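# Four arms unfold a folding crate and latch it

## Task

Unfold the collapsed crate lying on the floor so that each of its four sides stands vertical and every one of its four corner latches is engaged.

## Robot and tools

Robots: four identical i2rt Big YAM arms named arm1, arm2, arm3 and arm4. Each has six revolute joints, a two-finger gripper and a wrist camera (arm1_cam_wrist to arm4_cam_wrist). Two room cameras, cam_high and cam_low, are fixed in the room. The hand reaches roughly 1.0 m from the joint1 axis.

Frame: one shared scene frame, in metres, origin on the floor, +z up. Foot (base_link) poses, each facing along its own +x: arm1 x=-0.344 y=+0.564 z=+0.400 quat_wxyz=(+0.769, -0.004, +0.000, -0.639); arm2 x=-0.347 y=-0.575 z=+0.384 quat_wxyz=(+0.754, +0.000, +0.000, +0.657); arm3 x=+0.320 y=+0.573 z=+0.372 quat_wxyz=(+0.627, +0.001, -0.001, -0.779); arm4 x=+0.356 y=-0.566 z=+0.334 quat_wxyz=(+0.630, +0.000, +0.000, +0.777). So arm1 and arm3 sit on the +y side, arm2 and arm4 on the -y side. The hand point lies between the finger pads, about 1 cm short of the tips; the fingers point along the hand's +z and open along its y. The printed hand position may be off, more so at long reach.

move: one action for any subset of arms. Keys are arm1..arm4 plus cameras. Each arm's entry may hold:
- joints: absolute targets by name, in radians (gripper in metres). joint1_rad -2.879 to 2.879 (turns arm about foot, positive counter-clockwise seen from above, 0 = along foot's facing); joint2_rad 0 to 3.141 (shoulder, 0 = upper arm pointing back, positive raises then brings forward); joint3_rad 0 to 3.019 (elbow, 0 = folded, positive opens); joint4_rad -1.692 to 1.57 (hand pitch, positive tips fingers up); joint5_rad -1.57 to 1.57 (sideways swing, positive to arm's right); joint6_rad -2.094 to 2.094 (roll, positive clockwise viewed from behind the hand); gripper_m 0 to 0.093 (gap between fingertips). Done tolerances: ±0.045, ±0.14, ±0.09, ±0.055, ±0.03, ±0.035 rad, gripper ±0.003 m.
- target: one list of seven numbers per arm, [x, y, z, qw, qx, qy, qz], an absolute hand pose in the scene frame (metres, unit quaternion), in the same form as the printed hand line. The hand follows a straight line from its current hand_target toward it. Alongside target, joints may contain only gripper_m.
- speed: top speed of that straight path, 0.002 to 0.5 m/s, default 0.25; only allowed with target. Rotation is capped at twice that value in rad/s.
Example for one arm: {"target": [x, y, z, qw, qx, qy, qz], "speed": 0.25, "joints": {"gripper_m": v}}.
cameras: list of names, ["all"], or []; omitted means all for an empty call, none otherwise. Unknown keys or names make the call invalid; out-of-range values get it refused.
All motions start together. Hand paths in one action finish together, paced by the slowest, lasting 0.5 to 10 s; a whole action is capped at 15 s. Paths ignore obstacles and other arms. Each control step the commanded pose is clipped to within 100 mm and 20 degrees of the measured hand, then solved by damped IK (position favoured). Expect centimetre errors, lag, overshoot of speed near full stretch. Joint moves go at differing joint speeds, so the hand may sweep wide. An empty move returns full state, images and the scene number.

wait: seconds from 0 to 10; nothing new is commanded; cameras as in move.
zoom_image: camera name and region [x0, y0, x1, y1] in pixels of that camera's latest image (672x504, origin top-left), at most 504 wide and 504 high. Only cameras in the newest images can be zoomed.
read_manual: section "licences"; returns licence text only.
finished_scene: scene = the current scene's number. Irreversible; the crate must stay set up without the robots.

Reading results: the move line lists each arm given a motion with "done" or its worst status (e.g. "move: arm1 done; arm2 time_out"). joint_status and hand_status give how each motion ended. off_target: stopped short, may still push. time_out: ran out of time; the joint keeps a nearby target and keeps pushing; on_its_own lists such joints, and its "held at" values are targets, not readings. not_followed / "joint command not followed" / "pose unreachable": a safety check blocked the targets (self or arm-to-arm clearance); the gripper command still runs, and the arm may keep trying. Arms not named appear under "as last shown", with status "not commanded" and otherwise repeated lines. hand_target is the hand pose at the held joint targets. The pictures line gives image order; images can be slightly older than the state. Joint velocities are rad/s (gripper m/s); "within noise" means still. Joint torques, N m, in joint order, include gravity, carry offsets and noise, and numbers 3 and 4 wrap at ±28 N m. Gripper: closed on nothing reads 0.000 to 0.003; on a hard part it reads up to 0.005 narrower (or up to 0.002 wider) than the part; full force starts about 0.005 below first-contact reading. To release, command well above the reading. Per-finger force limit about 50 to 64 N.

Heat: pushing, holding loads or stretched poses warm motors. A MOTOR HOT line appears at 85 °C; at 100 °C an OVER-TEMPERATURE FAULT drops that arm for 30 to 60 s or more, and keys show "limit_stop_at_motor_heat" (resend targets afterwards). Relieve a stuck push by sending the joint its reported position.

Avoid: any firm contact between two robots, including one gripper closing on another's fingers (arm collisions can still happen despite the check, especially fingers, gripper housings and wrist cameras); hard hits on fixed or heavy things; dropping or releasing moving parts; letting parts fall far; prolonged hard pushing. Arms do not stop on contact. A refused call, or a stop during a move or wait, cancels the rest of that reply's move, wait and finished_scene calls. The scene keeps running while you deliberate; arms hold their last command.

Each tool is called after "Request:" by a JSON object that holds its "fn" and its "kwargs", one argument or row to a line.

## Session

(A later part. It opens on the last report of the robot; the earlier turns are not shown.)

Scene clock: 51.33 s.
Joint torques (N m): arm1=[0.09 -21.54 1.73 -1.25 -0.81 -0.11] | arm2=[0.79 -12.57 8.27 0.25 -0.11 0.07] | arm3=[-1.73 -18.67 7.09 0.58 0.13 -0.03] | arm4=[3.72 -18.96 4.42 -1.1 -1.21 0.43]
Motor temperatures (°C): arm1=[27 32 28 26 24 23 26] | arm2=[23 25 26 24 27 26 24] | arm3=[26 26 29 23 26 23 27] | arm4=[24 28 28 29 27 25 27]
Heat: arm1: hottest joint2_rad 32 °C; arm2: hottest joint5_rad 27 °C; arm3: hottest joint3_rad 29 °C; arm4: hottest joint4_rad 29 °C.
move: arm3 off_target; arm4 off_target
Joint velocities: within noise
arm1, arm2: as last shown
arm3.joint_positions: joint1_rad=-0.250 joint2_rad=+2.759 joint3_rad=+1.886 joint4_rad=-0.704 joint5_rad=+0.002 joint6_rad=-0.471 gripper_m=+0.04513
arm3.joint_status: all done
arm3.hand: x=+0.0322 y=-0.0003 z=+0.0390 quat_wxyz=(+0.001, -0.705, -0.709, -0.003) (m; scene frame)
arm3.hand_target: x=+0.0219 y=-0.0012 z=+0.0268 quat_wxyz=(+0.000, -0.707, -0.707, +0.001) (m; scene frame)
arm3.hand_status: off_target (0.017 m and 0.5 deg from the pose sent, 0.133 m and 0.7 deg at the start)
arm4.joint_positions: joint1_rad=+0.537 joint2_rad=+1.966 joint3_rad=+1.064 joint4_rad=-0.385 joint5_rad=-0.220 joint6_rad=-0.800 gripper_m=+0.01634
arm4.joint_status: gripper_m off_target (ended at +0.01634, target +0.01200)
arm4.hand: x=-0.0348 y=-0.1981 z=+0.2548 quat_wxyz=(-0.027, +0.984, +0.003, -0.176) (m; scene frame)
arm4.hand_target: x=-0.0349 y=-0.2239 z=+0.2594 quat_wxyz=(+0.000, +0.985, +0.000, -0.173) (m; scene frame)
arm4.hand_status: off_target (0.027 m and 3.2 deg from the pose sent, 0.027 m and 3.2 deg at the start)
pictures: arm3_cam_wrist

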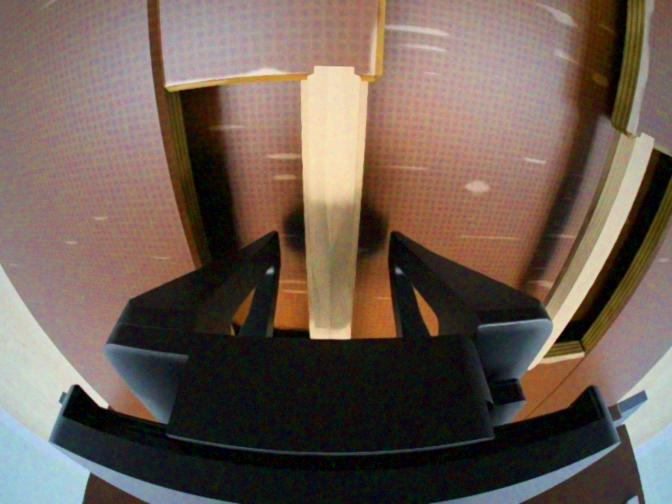

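Request:
{"fn": "move", "kwargs": {
  "arm3": {"joints":{"gripper_m":0.012}}
}}

Request:
{"fn": "move", "kwargs": {
  "arm3": {"target":[0.042,-0.004,0.14,0,0.7071,0.7071,0],"speed":0.1,"joints":{"gripper_m":0.012}}
}}

Request:
{"fn": "move", "kwargs": {
  "arm3": {"target":[0.09,-0.004,0.208,0,0.7071,0.7071,0],"speed":0.1,"joints":{"gripper_m":0.012}}
}}

Request:
{"fn": "move", "kwargs": {
  "arm3": {"target":[0.153,-0.002,0.258,0,0.7071,0.7071,0],"speed":0.1,"joints":{"gripper_m":0.012}},
  "cameras": ["arm3_cam_wrist","cam_high"]
}}

Scene clock: 53.97 s.
Joint torques (N m): arm1=[-0.38 -21.36 1.57 -1.25 -0.79 -0.08] | arm2=[0.79 -12.63 8.28 0.27 -0.11 0.06] | arm3=[-1.67 -18.84 7.12 0.62 0.12 -0.01] | arm4=[3.72 -18.96 4.42 -1.1 -1.21 0.43]
Motor temperatures (°C): arm1=[27 32 28 26 24 23 26] | arm2=[23 25 26 24 27 26 24] | arm3=[26 26 29 23 26 23 27] | arm4=[24 28 28 29 27 25 27]
Heat: arm1: hottest joint2_rad 32 °C; arm2: hottest joint5_rad 27 °C; arm3: hottest joint3_rad 29 °C; arm4: hottest joint4_rad 29 °C.
move: arm3 off_target
Joint velocities: within noise
arm1, arm2, arm4: as last shown
arm3.joint_positions: joint1_rad=-0.250 joint2_rad=+2.759 joint3_rad=+1.885 joint4_rad=-0.704 joint5_rad=-0.006 joint6_rad=-0.468 gripper_m=+0.01700
arm3.joint_status: gripper_m off_target (ended at +0.01703, target +0.01200)
arm3.hand: x=+0.0338 y=-0.0002 z=+0.0386 quat_wxyz=(-0.003, -0.706, -0.708, -0.005) (m; scene frame)
arm3.hand_target: x=+0.0236 y=-0.0012 z=+0.0264 quat_wxyz=(-0.004, -0.707, -0.707, -0.001) (m; scene frame)
arm3.hand_status: not commanded
pictures: none

Scene clock: 55.73 s.
Joint torques (N m): arm1=[0.26 -21.01 1.61 -1.42 -0.73 -0.11] | arm2=[0.73 -12.69 8.27 0.24 -0.11 0.06] | arm3=[-0.15 -25 3.95 -0.99 -0.06 0] | arm4=[3.72 -18.96 4.44 -1.11 -1.21 0.43]
Motor temperatures (°C): arm1=[27 32 28 26 24 23 26] | arm2=[23 25 26 24 27 26 24] | arm3=[26 26 29 23 26 23 27] | arm4=[24 28 28 29 27 25 27]
Heat: arm1: hottest joint2_rad 32 °C; arm2: hottest joint5_rad 27 °C; arm3: hottest joint3_rad 29 °C; arm4: hottest joint4_rad 29 °C.
move: arm3 off_target
Joint velocities: within noise
arm1, arm2, arm4: as last shown
arm3.joint_positions: joint1_rad=-0.231 joint2_rad=+2.602 joint3_rad=+1.766 joint4_rad=-0.739 joint5_rad=+0.015 joint6_rad=-0.445 gripper_m=+0.01654
arm3.joint_status: gripper_m off_target (ended at +0.01655, target +0.01200)
arm3.hand: x=+0.0430 y=+0.0007 z=+0.1060 quat_wxyz=(+0.007, -0.708, -0.706, +0.000) (m; scene frame)
arm3.hand_target: x=+0.0443 y=-0.0087 z=+0.1389 quat_wxyz=(+0.002, -0.704, -0.710, +0.005) (m; scene frame)
arm3.hand_status: off_target (0.034 m and 0.8 deg from the pose sent, 0.102 m and 0.7 deg at the start)
pictures: none

Scene clock: 57.23 s.
Joint torques (N m): arm1=[0.03 -21.19 1.48 -1.28 -0.79 -0.06] | arm2=[0.73 -12.63 8.25 0.24 -0.11 0.06] | arm3=[0.67 -24.59 3.9 -1.81 -0.45 0.14] | arm4=[3.72 -18.96 4.42 -1.1 -1.2 0.43]
Motor temperatures (°C): arm1=[27 32 28 26 24 23 26] | arm2=[23 25 26 24 27 26 24] | arm3=[26 26 29 23 26 23 27] | arm4=[24 28 28 29 27 25 27]
Heat: arm1: hottest joint2_rad 32 °C; arm2: hottest joint5_rad 27 °C; arm3: hottest joint3_rad 29 °C; arm4: hottest joint4_rad 29 °C.
move: arm3 off_target
Joint velocities: within noise
arm1, arm2, arm4: as last shown
arm3.joint_positions: joint1_rad=-0.182 joint2_rad=+2.443 joint3_rad=+1.647 joint4_rad=-0.773 joint5_rad=+0.019 joint6_rad=-0.392 gripper_m=+0.01640
arm3.joint_status: gripper_m off_target (ended at +0.01640, target +0.01200)
arm3.hand: x=+0.0760 y=+0.0005 z=+0.1720 quat_wxyz=(+0.007, -0.709, -0.705, +0.003) (m; scene frame)
arm3.hand_target: x=+0.0859 y=-0.0042 z=+0.2064 quat_wxyz=(+0.000, -0.708, -0.706, +0.001) (m; scene frame)
arm3.hand_status: off_target (0.039 m and 1.0 deg from the pose sent, 0.112 m and 0.8 deg at the start)
pictures: none

Scene clock: 58.83 s.
Joint torques (N m): arm1=[-0.5 -20.66 1.68 -1.33 -0.76 -0.08] | arm2=[0.79 -12.63 8.27 0.24 -0.11 0.06] | arm3=[0.38 -22.71 4.27 -1.24 -0.62 0.16] | arm4=[3.72 -18.96 4.44 -1.1 -1.21 0.43]
Motor temperatures (°C): arm1=[27 32 28 26 24 23 26] | arm2=[23 25 26 24 27 26 24] | arm3=[26 27 29 23 26 23 27] | arm4=[24 28 28 29 27 25 27]
Heat: arm1: hottest joint2_rad 32 °C; arm2: hottest joint5_rad 27 °C; arm3: hottest joint3_rad 29 °C; arm4: hottest joint4_rad 29 °C.
move: arm3 off_target
Joint velocities: within noise
arm1, arm2, arm4: as last shown
arm3.joint_positions: joint1_rad=-0.089 joint2_rad=+2.300 joint3_rad=+1.544 joint4_rad=-0.817 joint5_rad=+0.025 joint6_rad=-0.300 gripper_m=+0.01640
arm3.joint_status: gripper_m off_target (ended at +0.01640, target +0.01200)
arm3.hand: x=+0.1358 y=+0.0005 z=+0.2285 quat_wxyz=(+0.011, -0.709, -0.705, +0.004) (m; scene frame)
arm3.hand_target: x=+0.1493 y=-0.0018 z=+0.2562 quat_wxyz=(+0.001, -0.706, -0.708, +0.000) (m; scene frame)
arm3.hand_status: off_target (0.034 m and 1.3 deg from the pose sent, 0.115 m and 1.0 deg at the start)
pictures: arm3_cam_wrist, cam_high

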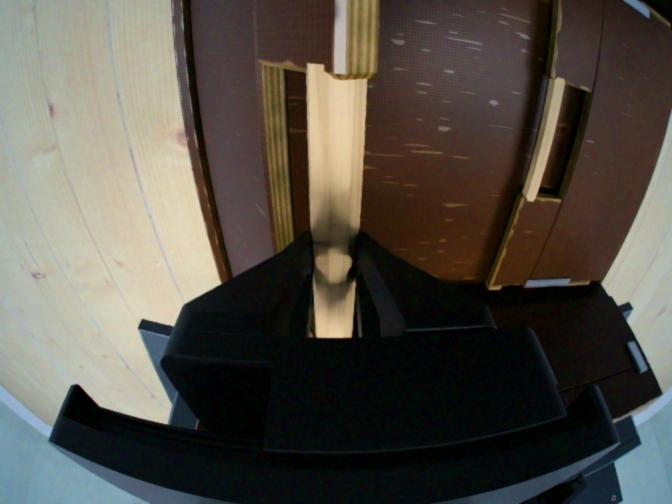

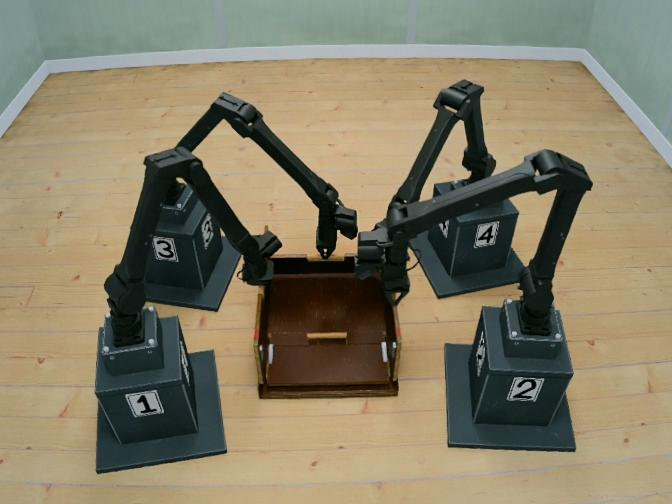

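Request:
{"fn": "move", "kwargs": {
  "arm3": {"target":[0.215,-0.002,0.275,0,0.7071,0.7071,0],"speed":0.1,"joints":{"gripper_m":0.012}},
  "arm2": {"target":[-0.14,-0.02,0.42,0,0.7071,-0.7071,0],"speed":0.25,"joints":{"gripper_m":0.045}}
}}

Request:
{"fn": "move", "kwargs": {
  "arm3": {"target":[0.275,-0.002,0.275,0,0.7071,0.7071,0],"speed":0.08,"joints":{"gripper_m":0.012}},
  "arm2": {"target":[-0.078,0.022,0.16,0,0.7071,-0.7071,0],"speed":0.25,"joints":{"gripper_m":0.045}}
}}

Request:
{"fn": "move", "kwargs": {
  "arm3": {"target":[0.325,-0.002,0.27,0,0.7071,0.7071,0],"speed":0.06,"joints":{"gripper_m":0.012}},
  "cameras": ["arm2_cam_wrist","arm3_cam_wrist","cam_high","cam_low"]
}}

Scene clock: 63.83 s.
Joint torques (N m): arm1=[0.21 -21.07 1.54 -1.35 -0.75 -0.1] | arm2=[-0.79 -20.31 9.5 0.08 -0.15 -0.11] | arm3=[2.32 -21.71 4.44 -0.85 -0.81 0.31] | arm4=[3.66 -18.96 4.42 -1.11 -1.2 0.43]
Motor temperatures (°C): arm1=[27 32 28 26 24 23 26] | arm2=[23 25 26 24 27 26 24] | arm3=[26 28 29 23 26 23 27] | arm4=[24 28 27 29 28 25 27]
Heat: arm1: hottest joint2_rad 32 °C; arm2: hottest joint5_rad 27 °C; arm3: hottest joint3_rad 29 °C; arm4: hottest joint4_rad 29 °C.
move: arm2 off_target; arm3 off_target
Joint velocities: within noise
arm1.joint_positions: joint1_rad=+0.493 joint2_rad=+2.106 joint3_rad=+0.896 joint4_rad=-0.086 joint5_rad=-0.260 joint6_rad=-0.836 gripper_m=+0.01699
arm1.joint_status: not commanded
arm1.hand: x=-0.0136 y=+0.2221 z=+0.2309 quat_wxyz=(-0.183, -0.010, -0.983, +0.023) (m; scene frame)
arm1.hand_target: x=-0.0213 y=+0.2391 z=+0.2376 quat_wxyz=(-0.174, +0.000, -0.985, +0.001) (m; scene frame)
arm1.hand_status: not commanded
arm2.joint_positions: joint1_rad=-0.220 joint2_rad=+2.005 joint3_rad=+1.535 joint4_rad=-1.130 joint5_rad=-0.002 joint6_rad=-0.337 gripper_m=+0.04513
arm2.joint_status: all done
arm2.hand: x=-0.1460 y=-0.0352 z=+0.4087 quat_wxyz=(+0.014, +0.700, -0.714, +0.005) (m; scene frame)
arm2.hand_target: x=-0.1415 y=-0.0205 z=+0.4190 quat_wxyz=(+0.002, +0.704, -0.711, -0.002) (m; scene frame)
arm2.hand_status: off_target (0.020 m and 2.0 deg from the pose sent, 0.248 m and 4.4 deg at the start)
arm3.joint_positions: joint1_rad=-0.004 joint2_rad=+2.229 joint3_rad=+1.487 joint4_rad=-0.831 joint5_rad=+0.029 joint6_rad=-0.206 gripper_m=+0.01616
arm3.joint_status: gripper_m off_target (ended at +0.01616, target +0.01200)
arm3.hand: x=+0.1869 y=+0.0007 z=+0.2533 quat_wxyz=(+0.012, -0.712, -0.702, +0.006) (m; scene frame)
arm3.hand_target: x=+0.2134 y=-0.0018 z=+0.2739 quat_wxyz=(+0.001, -0.707, -0.707, +0.000) (m; scene frame)
arm3.hand_status: off_target (0.036 m and 1.7 deg from the pose sent, 0.092 m and 1.3 deg at the start)
arm4: as last shown
pictures: none

Scene clock: 65.90 s.
Joint torques (N m): arm1=[0.32 -21.6 1.44 -1.17 -0.82 -0.09] | arm2=[-1.26 -24.94 7.64 0.42 0.01 -0.13] | arm3=[5.36 -20.66 4.16 -0.16 -1.55 0.47] | arm4=[3.72 -19.02 4.42 -1.1 -1.21 0.43]
Motor temperatures (°C): arm1=[27 32 28 26 24 23 26] | arm2=[23 26 26 24 27 26 24] | arm3=[26 28 29 23 26 23 28] | arm4=[24 28 27 29 28 25 27]
Heat: arm1: hottest joint2_rad 32 °C; arm2: hottest joint5_rad 27 °C; arm3: hottest joint3_rad 29 °C; arm4: hottest joint4_rad 29 °C.
move: arm2 off_target; arm3 off_target
Joint velocities: within noise
arm1, arm4: as last shown
arm2.joint_positions: joint1_rad=-0.286 joint2_rad=+2.552 joint3_rad=+1.760 joint4_rad=-0.821 joint5_rad=-0.002 joint6_rad=-0.412 gripper_m=+0.04513
arm2.joint_status: all done
arm2.hand: x=-0.0876 y=+0.0019 z=+0.1498 quat_wxyz=(+0.020, +0.703, -0.710, +0.007) (m; scene frame)
arm2.hand_target: x=-0.0761 y=+0.0186 z=+0.1605 quat_wxyz=(+0.000, +0.705, -0.709, +0.000) (m; scene frame)
arm2.hand_status: off_target (0.025 m and 2.4 deg from the pose sent, 0.264 m and 2.0 deg at the start)
arm3.joint_positions: joint1_rad=+0.063 joint2_rad=+2.202 joint3_rad=+1.461 joint4_rad=-0.831 joint5_rad=+0.052 joint6_rad=-0.123 gripper_m=+0.01616
arm3.joint_status: gripper_m off_target (ended at +0.01616, target +0.01200)
arm3.hand: x=+0.2228 y=+0.0000 z=+0.2618 quat_wxyz=(+0.020, -0.717, -0.696, +0.014) (m; scene frame)
arm3.hand_target: x=+0.2721 y=-0.0017 z=+0.2741 quat_wxyz=(+0.001, -0.707, -0.708, +0.000) (m; scene frame)
arm3.hand_status: off_target (0.054 m and 3.3 deg from the pose sent, 0.091 m and 1.7 deg at the start)
pictures: none

Scene clock: 67.30 s.
Joint torques (N m): arm1=[-0.03 -21.6 1.59 -1.18 -0.76 -0.08] | arm2=[-0.5 -25.11 7.61 0.4 0.01 -0.13] | arm3=[7.12 -18.96 4.01 0.31 -2.02 0.56] | arm4=[3.72 -18.9 4.42 -1.1 -1.21 0.43]
Motor temperatures (°C): arm1=[27 32 28 26 24 23 26] | arm2=[23 26 26 24 27 26 24] | arm3=[26 28 29 23 27 23 28] | arm4=[24 28 27 29 28 25 27]
Heat: arm1: hottest joint2_rad 32 °C; arm2: hottest joint5_rad 27 °C; arm3: hottest joint3_rad 29 °C; arm4: hottest joint4_rad 29 °C.
move: arm3 off_target
Joint velocities: within noise
arm1, arm4: as last shown
arm2.joint_positions: joint1_rad=-0.284 joint2_rad=+2.552 joint3_rad=+1.760 joint4_rad=-0.821 joint5_rad=-0.002 joint6_rad=-0.412 gripper_m=+0.04513
arm2.joint_status: not commanded
arm2.hand: x=-0.0884 y=+0.0023 z=+0.1498 quat_wxyz=(+0.020, +0.704, -0.710, +0.007) (m; scene frame)
arm2.hand_target: x=-0.0770 y=+0.0190 z=+0.1605 quat_wxyz=(+0.000, +0.705, -0.709, +0.000) (m; scene frame)
arm2.hand_status: not commanded
arm3.joint_positions: joint1_rad=+0.121 joint2_rad=+2.191 joint3_rad=+1.449 joint4_rad=-0.834 joint5_rad=+0.063 joint6_rad=-0.050 gripper_m=+0.01616
arm3.joint_status: gripper_m off_target (ended at +0.01617, target +0.01200)
arm3.hand: x=+0.2550 y=-0.0002 z=+0.2646 quat_wxyz=(+0.025, -0.722, -0.691, +0.017) (m; scene frame)
arm3.hand_target: x=+0.3206 y=+0.0017 z=+0.2691 quat_wxyz=(+0.003, -0.707, -0.707, -0.003) (m; scene frame)
arm3.hand_status: off_target (0.070 m and 4.3 deg from the pose sent, 0.103 m and 3.3 deg at the start)
arm4.hand_target: x=-0.0349 y=-0.2240 z=+0.2594 quat_wxyz=(+0.000, +0.985, +0.000, -0.173) (m; scene frame)
pictures: arm2_cam_wrist, arm3_cam_wrist, cam_high, cam_low

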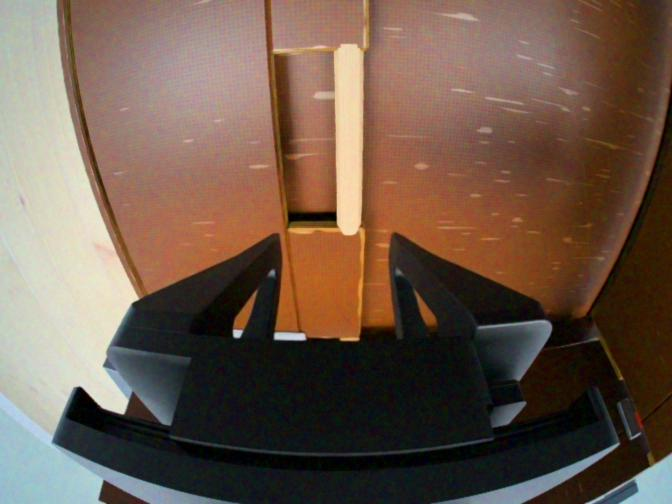

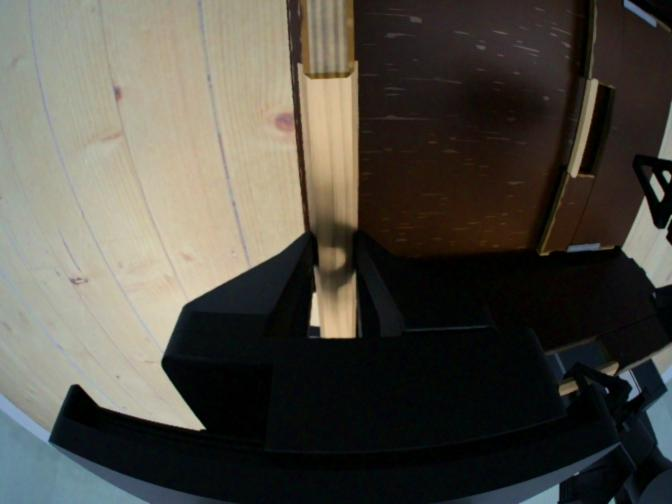

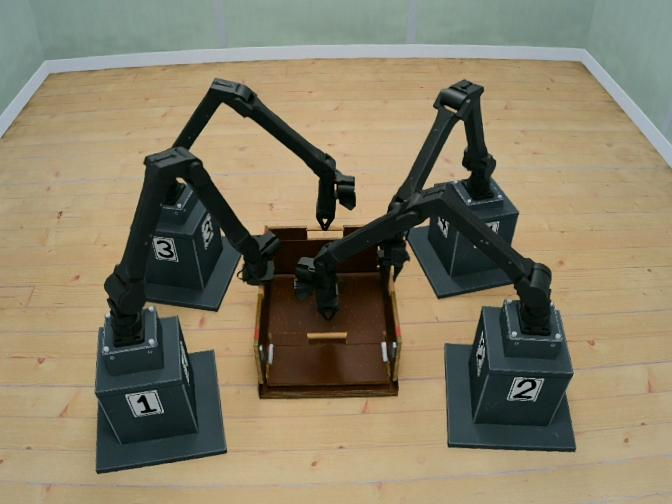

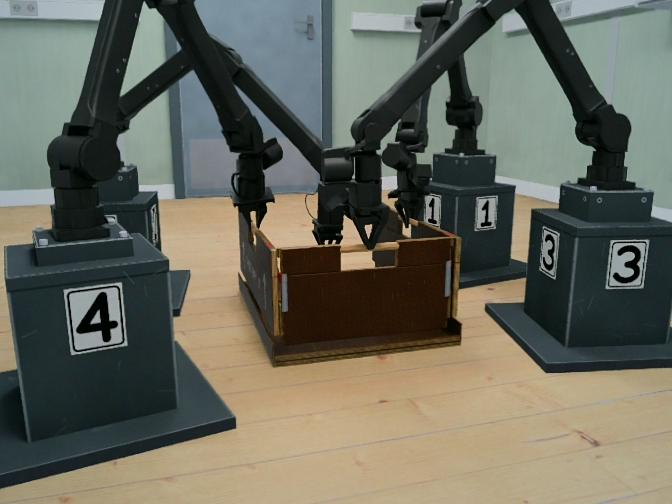

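Request:
{"fn": "move", "kwargs": {
  "arm3": {"target":[0.345,-0.002,0.268,0,0.7071,0.7071,0],"speed":0.06,"joints":{"gripper_m":0.012}},
  "arm2": {"target":[-0.072,0.019,0.034,0,0.7071,-0.7071,0],"speed":0.12,"joints":{"gripper_m":0.045}},
  "cameras": ["arm2_cam_wrist","cam_high"]
}}

Request:
{"fn": "zoom_image", "kwargs": {
  "camera": "cam_high",
  "region": [230, 210, 430, 420]
}}

Scene clock: 70.83 s.
Joint torques (N m): arm1=[-0.15 -21.89 1.36 -1.4 -0.78 -0.09] | arm2=[-1.03 -24.82 7.06 0.54 0.04 -0.13] | arm3=[9.82 -19.14 3.86 0.55 -2.15 0.75] | arm4=[3.72 -18.96 4.42 -1.11 -1.21 0.43]
Motor temperatures (°C): arm1=[27 32 28 26 24 23 26] | arm2=[23 26 27 24 27 26 24] | arm3=[26 28 29 23 28 23 28] | arm4=[24 28 27 29 28 25 27]
Heat: arm1: hottest joint2_rad 32 °C; arm2: hottest joint3_rad 27 °C; arm3: hottest joint3_rad 29 °C; arm4: hottest joint4_rad 29 °C.
move: arm2 off_target; arm3 off_target
Joint velocities: within noise
arm1: as last shown
arm2.joint_positions: joint1_rad=-0.284 joint2_rad=+2.812 joint3_rad=+1.930 joint4_rad=-0.725 joint5_rad=-0.002 joint6_rad=-0.424 gripper_m=+0.04513
arm2.joint_status: all done
arm2.hand: x=-0.0868 y=+0.0057 z=+0.0305 quat_wxyz=(+0.017, +0.708, -0.706, +0.005) (m; scene frame)
arm2.hand_target: x=-0.0741 y=+0.0177 z=+0.0336 quat_wxyz=(+0.001, +0.708, -0.706, +0.000) (m; scene frame)
arm2.hand_status: off_target (0.020 m and 2.0 deg from the pose sent, 0.118 m and 2.4 deg at the start)
arm3.joint_positions: joint1_rad=+0.124 joint2_rad=+2.190 joint3_rad=+1.446 joint4_rad=-0.830 joint5_rad=+0.069 joint6_rad=-0.034 gripper_m=+0.01616
arm3.joint_status: gripper_m off_target (ended at +0.01616, target +0.01200)
arm3.hand: x=+0.2557 y=-0.0003 z=+0.2646 quat_wxyz=(+0.026, -0.727, -0.686, +0.021) (m; scene frame)
arm3.hand_target: x=+0.3385 y=+0.0017 z=+0.2676 quat_wxyz=(+0.002, -0.707, -0.708, +0.000) (m; scene frame)
arm3.hand_status: off_target (0.089 m and 5.0 deg from the pose sent, 0.090 m and 4.3 deg at the start)
arm4.joint_positions: joint1_rad=+0.537 joint2_rad=+1.966 joint3_rad=+1.064 joint4_rad=-0.385 joint5_rad=-0.220 joint6_rad=-0.800 gripper_m=+0.01634
arm4.joint_status: not commanded
arm4.hand: x=-0.0348 y=-0.1981 z=+0.2548 quat_wxyz=(-0.027, +0.984, +0.003, -0.176) (m; scene frame)
arm4.hand_target: x=-0.0349 y=-0.2240 z=+0.2594 quat_wxyz=(+0.000, +0.985, +0.000, -0.173) (m; scene frame)
arm4.hand_status: not commanded
pictures: arm2_cam_wrist, cam_high

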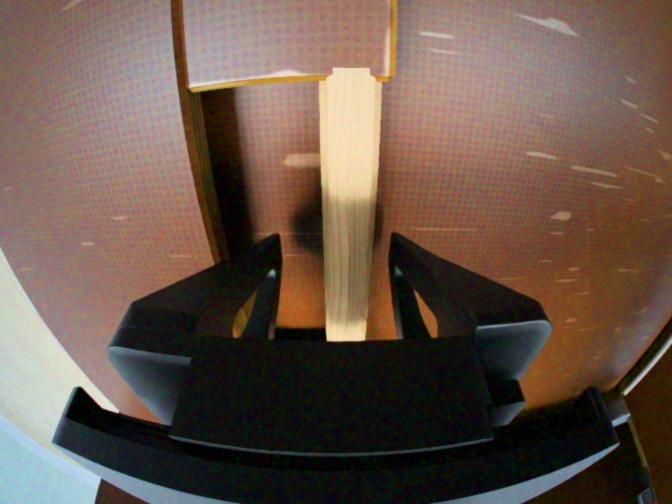

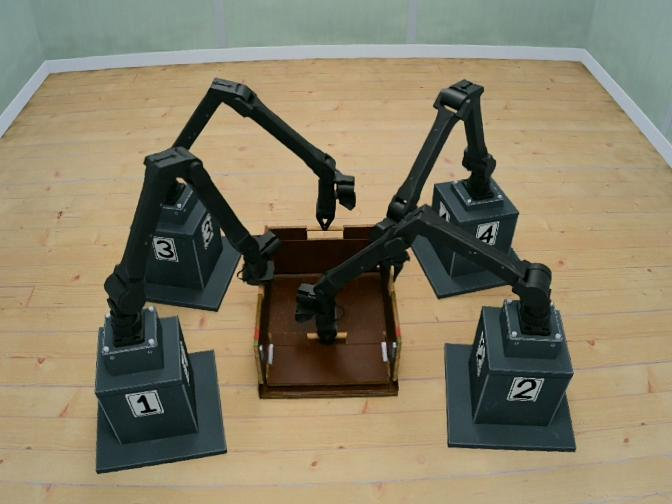

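Scaled by 2.400 from the camera's 672x504 image, which has a finer 960x720 frame.

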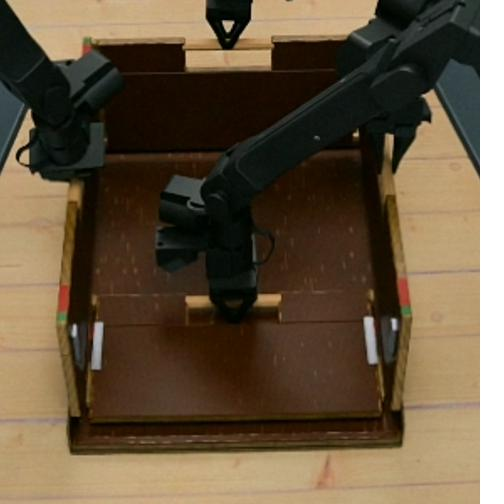

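Request:
{"fn": "move", "kwargs": {
  "arm3": {"target":[0.28,-0.002,0.266,0,0.7071,0.7071,0],"speed":0.06,"joints":{"gripper_m":0.012}},
  "arm2": {"target":[-0.067,0.019,0.032,0,0.7071,-0.7071,0],"speed":0.08}
}}

Request:
{"fn": "move", "kwargs": {
  "arm2": {"joints":{"gripper_m":0.012}},
  "cameras": ["arm2_cam_wrist"]
}}

Request:
{"fn": "move", "kwargs": {
  "arm2": {"target":[-0.090,0.020,0.15,0,0.7071,-0.7071,0],"speed":0.1,"joints":{"gripper_m":0.012}}
}}

Request:
{"fn": "move", "kwargs": {
  "arm2": {"target":[-0.148,0.020,0.22,0,0.7071,-0.7071,0],"speed":0.1,"joints":{"gripper_m":0.012}},
  "cameras": ["arm2_cam_wrist","cam_high"]
}}

Scene clock: 74.70 s.
Joint torques (N m): arm1=[-0.09 -21.19 1.74 -1.44 -0.76 -0.11] | arm2=[-0.91 -24.35 7.24 0.28 0.04 -0.12] | arm3=[1.67 -18.2 5.29 0.21 -1.88 0.09] | arm4=[3.72 -18.96 4.44 -1.11 -1.21 0.43]
Motor temperatures (°C): arm1=[27 32 28 26 24 23 26] | arm2=[23 26 27 24 27 26 24] | arm3=[26 28 29 23 29 23 28] | arm4=[24 28 27 29 28 25 27]
Heat: arm1: hottest joint2_rad 32 °C; arm2: hottest joint3_rad 27 °C; arm3: hottest joint3_rad 29 °C; arm4: hottest joint4_rad 29 °C.
move: arm2 off_target; arm3 off_target
Joint velocities: within noise
arm1, arm4: as last shown
arm2.joint_positions: joint1_rad=-0.293 joint2_rad=+2.815 joint3_rad=+1.949 joint4_rad=-0.725 joint5_rad=-0.002 joint6_rad=-0.430 gripper_m=+0.04513
arm2.joint_status: not commanded
arm2.hand: x=-0.0780 y=+0.0110 z=+0.0330 quat_wxyz=(+0.010, +0.707, -0.707, +0.003) (m; scene frame)
arm2.hand_target: x=-0.0669 y=+0.0190 z=+0.0327 quat_wxyz=(-0.001, +0.707, -0.707, +0.000) (m; scene frame)
arm2.hand_status: off_target (0.014 m and 1.1 deg from the pose sent, 0.024 m and 2.0 deg at the start)
arm3.joint_positions: joint1_rad=+0.120 joint2_rad=+2.188 joint3_rad=+1.441 joint4_rad=-0.823 joint5_rad=+0.058 joint6_rad=-0.070 gripper_m=+0.01616
arm3.joint_status: gripper_m off_target (ended at +0.01616, target +0.01200)
arm3.hand: x=+0.2549 y=+0.0003 z=+0.2641 quat_wxyz=(+0.021, -0.716, -0.697, +0.018) (m; scene frame)
arm3.hand_target: x=+0.2805 y=-0.0016 z=+0.2659 quat_wxyz=(+0.000, -0.707, -0.707, +0.000) (m; scene frame)
arm3.hand_status: off_target (0.025 m and 3.5 deg from the pose sent, 0.024 m and 5.0 deg at the start)
pictures: none

Scene clock: 75.43 s.
Joint torques (N m): arm1=[0.26 -21.42 1.57 -1.46 -0.74 -0.11] | arm2=[-0.97 -24.59 7.21 0.38 0.11 -0.12] | arm3=[1.49 -18.43 5.35 0.13 -1.85 0.1] | arm4=[3.72 -18.96 4.44 -1.11 -1.2 0.43]
Motor temperatures (°C): arm1=[27 32 28 26 24 23 26] | arm2=[23 26 27 24 27 26 24] | arm3=[26 28 29 23 29 23 28] | arm4=[24 28 27 29 28 25 27]
Heat: arm1: hottest joint2_rad 32 °C; arm2: hottest joint3_rad 27 °C; arm3: hottest joint3_rad 29 °C; arm4: hottest joint4_rad 29 °C.
move: arm2 off_target
Joint velocities: within noise
arm1, arm3, arm4: as last shown
arm2.joint_positions: joint1_rad=-0.290 joint2_rad=+2.817 joint3_rad=+1.949 joint4_rad=-0.728 joint5_rad=-0.012 joint6_rad=-0.435 gripper_m=+0.01720
arm2.joint_status: gripper_m off_target (ended at +0.01723, target +0.01200)
arm2.hand: x=-0.0819 y=+0.0111 z=+0.0320 quat_wxyz=(+0.013, +0.710, -0.704, -0.001) (m; scene frame)
arm2.hand_target: x=-0.0702 y=+0.0198 z=+0.0321 quat_wxyz=(+0.002, +0.709, -0.705, -0.003) (m; scene frame)
arm2.hand_status: not commanded
pictures: arm2_cam_wrist

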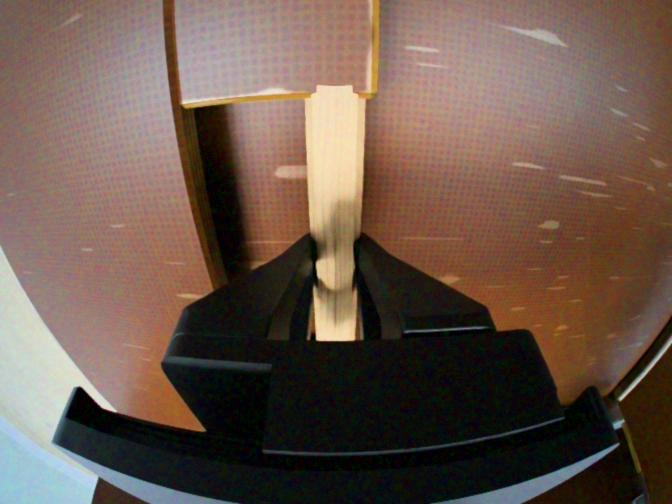

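Scene clock: 77.27 s.
Joint torques (N m): arm1=[0.26 -21.07 1.54 -1.36 -0.76 -0.07] | arm2=[-0.21 -31.15 4.36 -1.21 -0.17 0.06] | arm3=[1.85 -18.37 5.19 0.08 -1.87 0.11] | arm4=[3.72 -18.96 4.44 -1.1 -1.21 0.43]
Motor temperatures (°C): arm1=[27 33 28 26 24 23 26] | arm2=[23 27 27 24 27 26 24] | arm3=[26 28 29 23 29 23 28] | arm4=[24 28 27 29 28 25 27]
Heat: arm1: hottest joint2_rad 33 °C; arm2: hottest joint2_rad 27 °C; arm3: hottest joint3_rad 29 °C; arm4: hottest joint4_rad 29 °C.
move: arm2 off_target
Joint velocities: within noise
arm1.joint_positions: joint1_rad=+0.491 joint2_rad=+2.106 joint3_rad=+0.896 joint4_rad=-0.086 joint5_rad=-0.260 joint6_rad=-0.836 gripper_m=+0.01699
arm1.joint_status: not commanded
arm1.hand: x=-0.0141 y=+0.2216 z=+0.2309 quat_wxyz=(-0.183, -0.011, -0.983, +0.023) (m; scene frame)
arm1.hand_target: x=-0.0218 y=+0.2386 z=+0.2376 quat_wxyz=(-0.174, -0.001, -0.985, +0.001) (m; scene frame)
arm1.hand_status: not commanded
arm2.joint_positions: joint1_rad=-0.269 joint2_rad=+2.641 joint3_rad=+1.800 joint4_rad=-0.745 joint5_rad=+0.011 joint6_rad=-0.420 gripper_m=+0.01677
arm2.joint_status: gripper_m off_target (ended at +0.01677, target +0.01200)
arm2.hand: x=-0.0929 y=+0.0103 z=+0.1048 quat_wxyz=(+0.004, +0.712, -0.702, +0.008) (m; scene frame)
arm2.hand_target: x=-0.0874 y=+0.0225 z=+0.1477 quat_wxyz=(-0.006, +0.709, -0.705, +0.002) (m; scene frame)
arm2.hand_status: off_target (0.046 m and 1.3 deg from the pose sent, 0.119 m and 1.6 deg at the start)
arm3.joint_positions: joint1_rad=+0.120 joint2_rad=+2.188 joint3_rad=+1.441 joint4_rad=-0.825 joint5_rad=+0.058 joint6_rad=-0.071 gripper_m=+0.01616
arm3.joint_status: not commanded
arm3.hand: x=+0.2550 y=+0.0007 z=+0.2641 quat_wxyz=(+0.022, -0.716, -0.698, +0.017) (m; scene frame)
arm3.hand_target: x=+0.2805 y=-0.0012 z=+0.2659 quat_wxyz=(+0.001, -0.707, -0.707, -0.001) (m; scene frame)
arm3.hand_status: not commanded
arm4.joint_positions: joint1_rad=+0.537 joint2_rad=+1.966 joint3_rad=+1.063 joint4_rad=-0.385 joint5_rad=-0.220 joint6_rad=-0.800 gripper_m=+0.01634
arm4.joint_status: not commanded
arm4.hand: x=-0.0343 y=-0.1987 z=+0.2544 quat_wxyz=(-0.027, +0.984, +0.003, -0.175) (m; scene frame)
arm4.hand_target: x=-0.0343 y=-0.2246 z=+0.2588 quat_wxyz=(+0.000, +0.985, +0.000, -0.173) (m; scene frame)
arm4.hand_status: not commanded
pictures: none

Scene clock: 78.87 s.
Joint torques (N m): arm1=[-0.26 -21.66 1.58 -1.36 -0.81 -0.08] | arm2=[1.08 -30.45 4.33 -1.61 -0.89 0.27] | arm3=[1.9 -18.32 5.22 0.18 -1.86 0.09] | arm4=[3.72 -18.96 4.42 -1.11 -1.21 0.43]
Motor temperatures (°C): arm1=[27 33 28 26 24 23 26] | arm2=[23 27 27 24 27 26 24] | arm3=[26 28 29 23 29 23 28] | arm4=[24 28 27 29 28 25 27]
Heat: arm1: hottest joint2_rad 33 °C; arm2: hottest joint2_rad 27 °C; arm3: hottest joint3_rad 29 °C; arm4: hottest joint4_rad 29 °C.
move: arm2 off_target
Joint velocities: within noise
arm1, arm3, arm4: as last shown
arm2.joint_positions: joint1_rad=-0.209 joint2_rad=+2.469 joint3_rad=+1.668 joint4_rad=-0.780 joint5_rad=+0.021 joint6_rad=-0.349 gripper_m=+0.01669
arm2.joint_status: gripper_m off_target (ended at +0.01669, target +0.01200)
arm2.hand: x=-0.1316 y=+0.0107 z=+0.1757 quat_wxyz=(+0.000, +0.709, -0.706, +0.012) (m; scene frame)
arm2.hand_target: x=-0.1413 y=+0.0189 z=+0.2175 quat_wxyz=(-0.001, +0.704, -0.710, +0.000) (m; scene frame)
arm2.hand_status: off_target (0.048 m and 1.3 deg from the pose sent, 0.128 m and 1.3 deg at the start)
pictures: arm2_cam_wrist, cam_high

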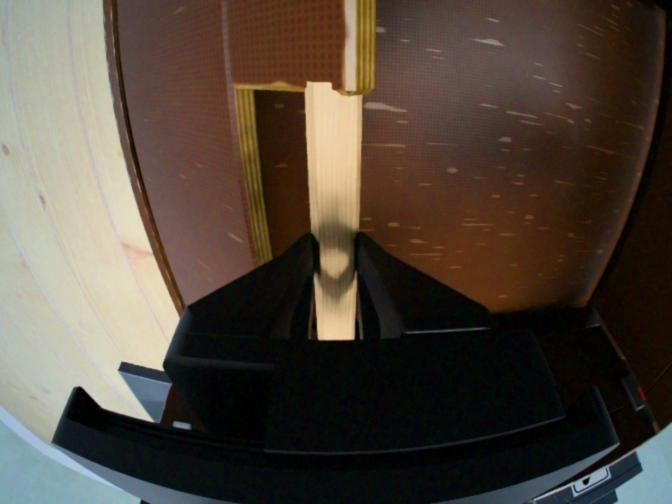

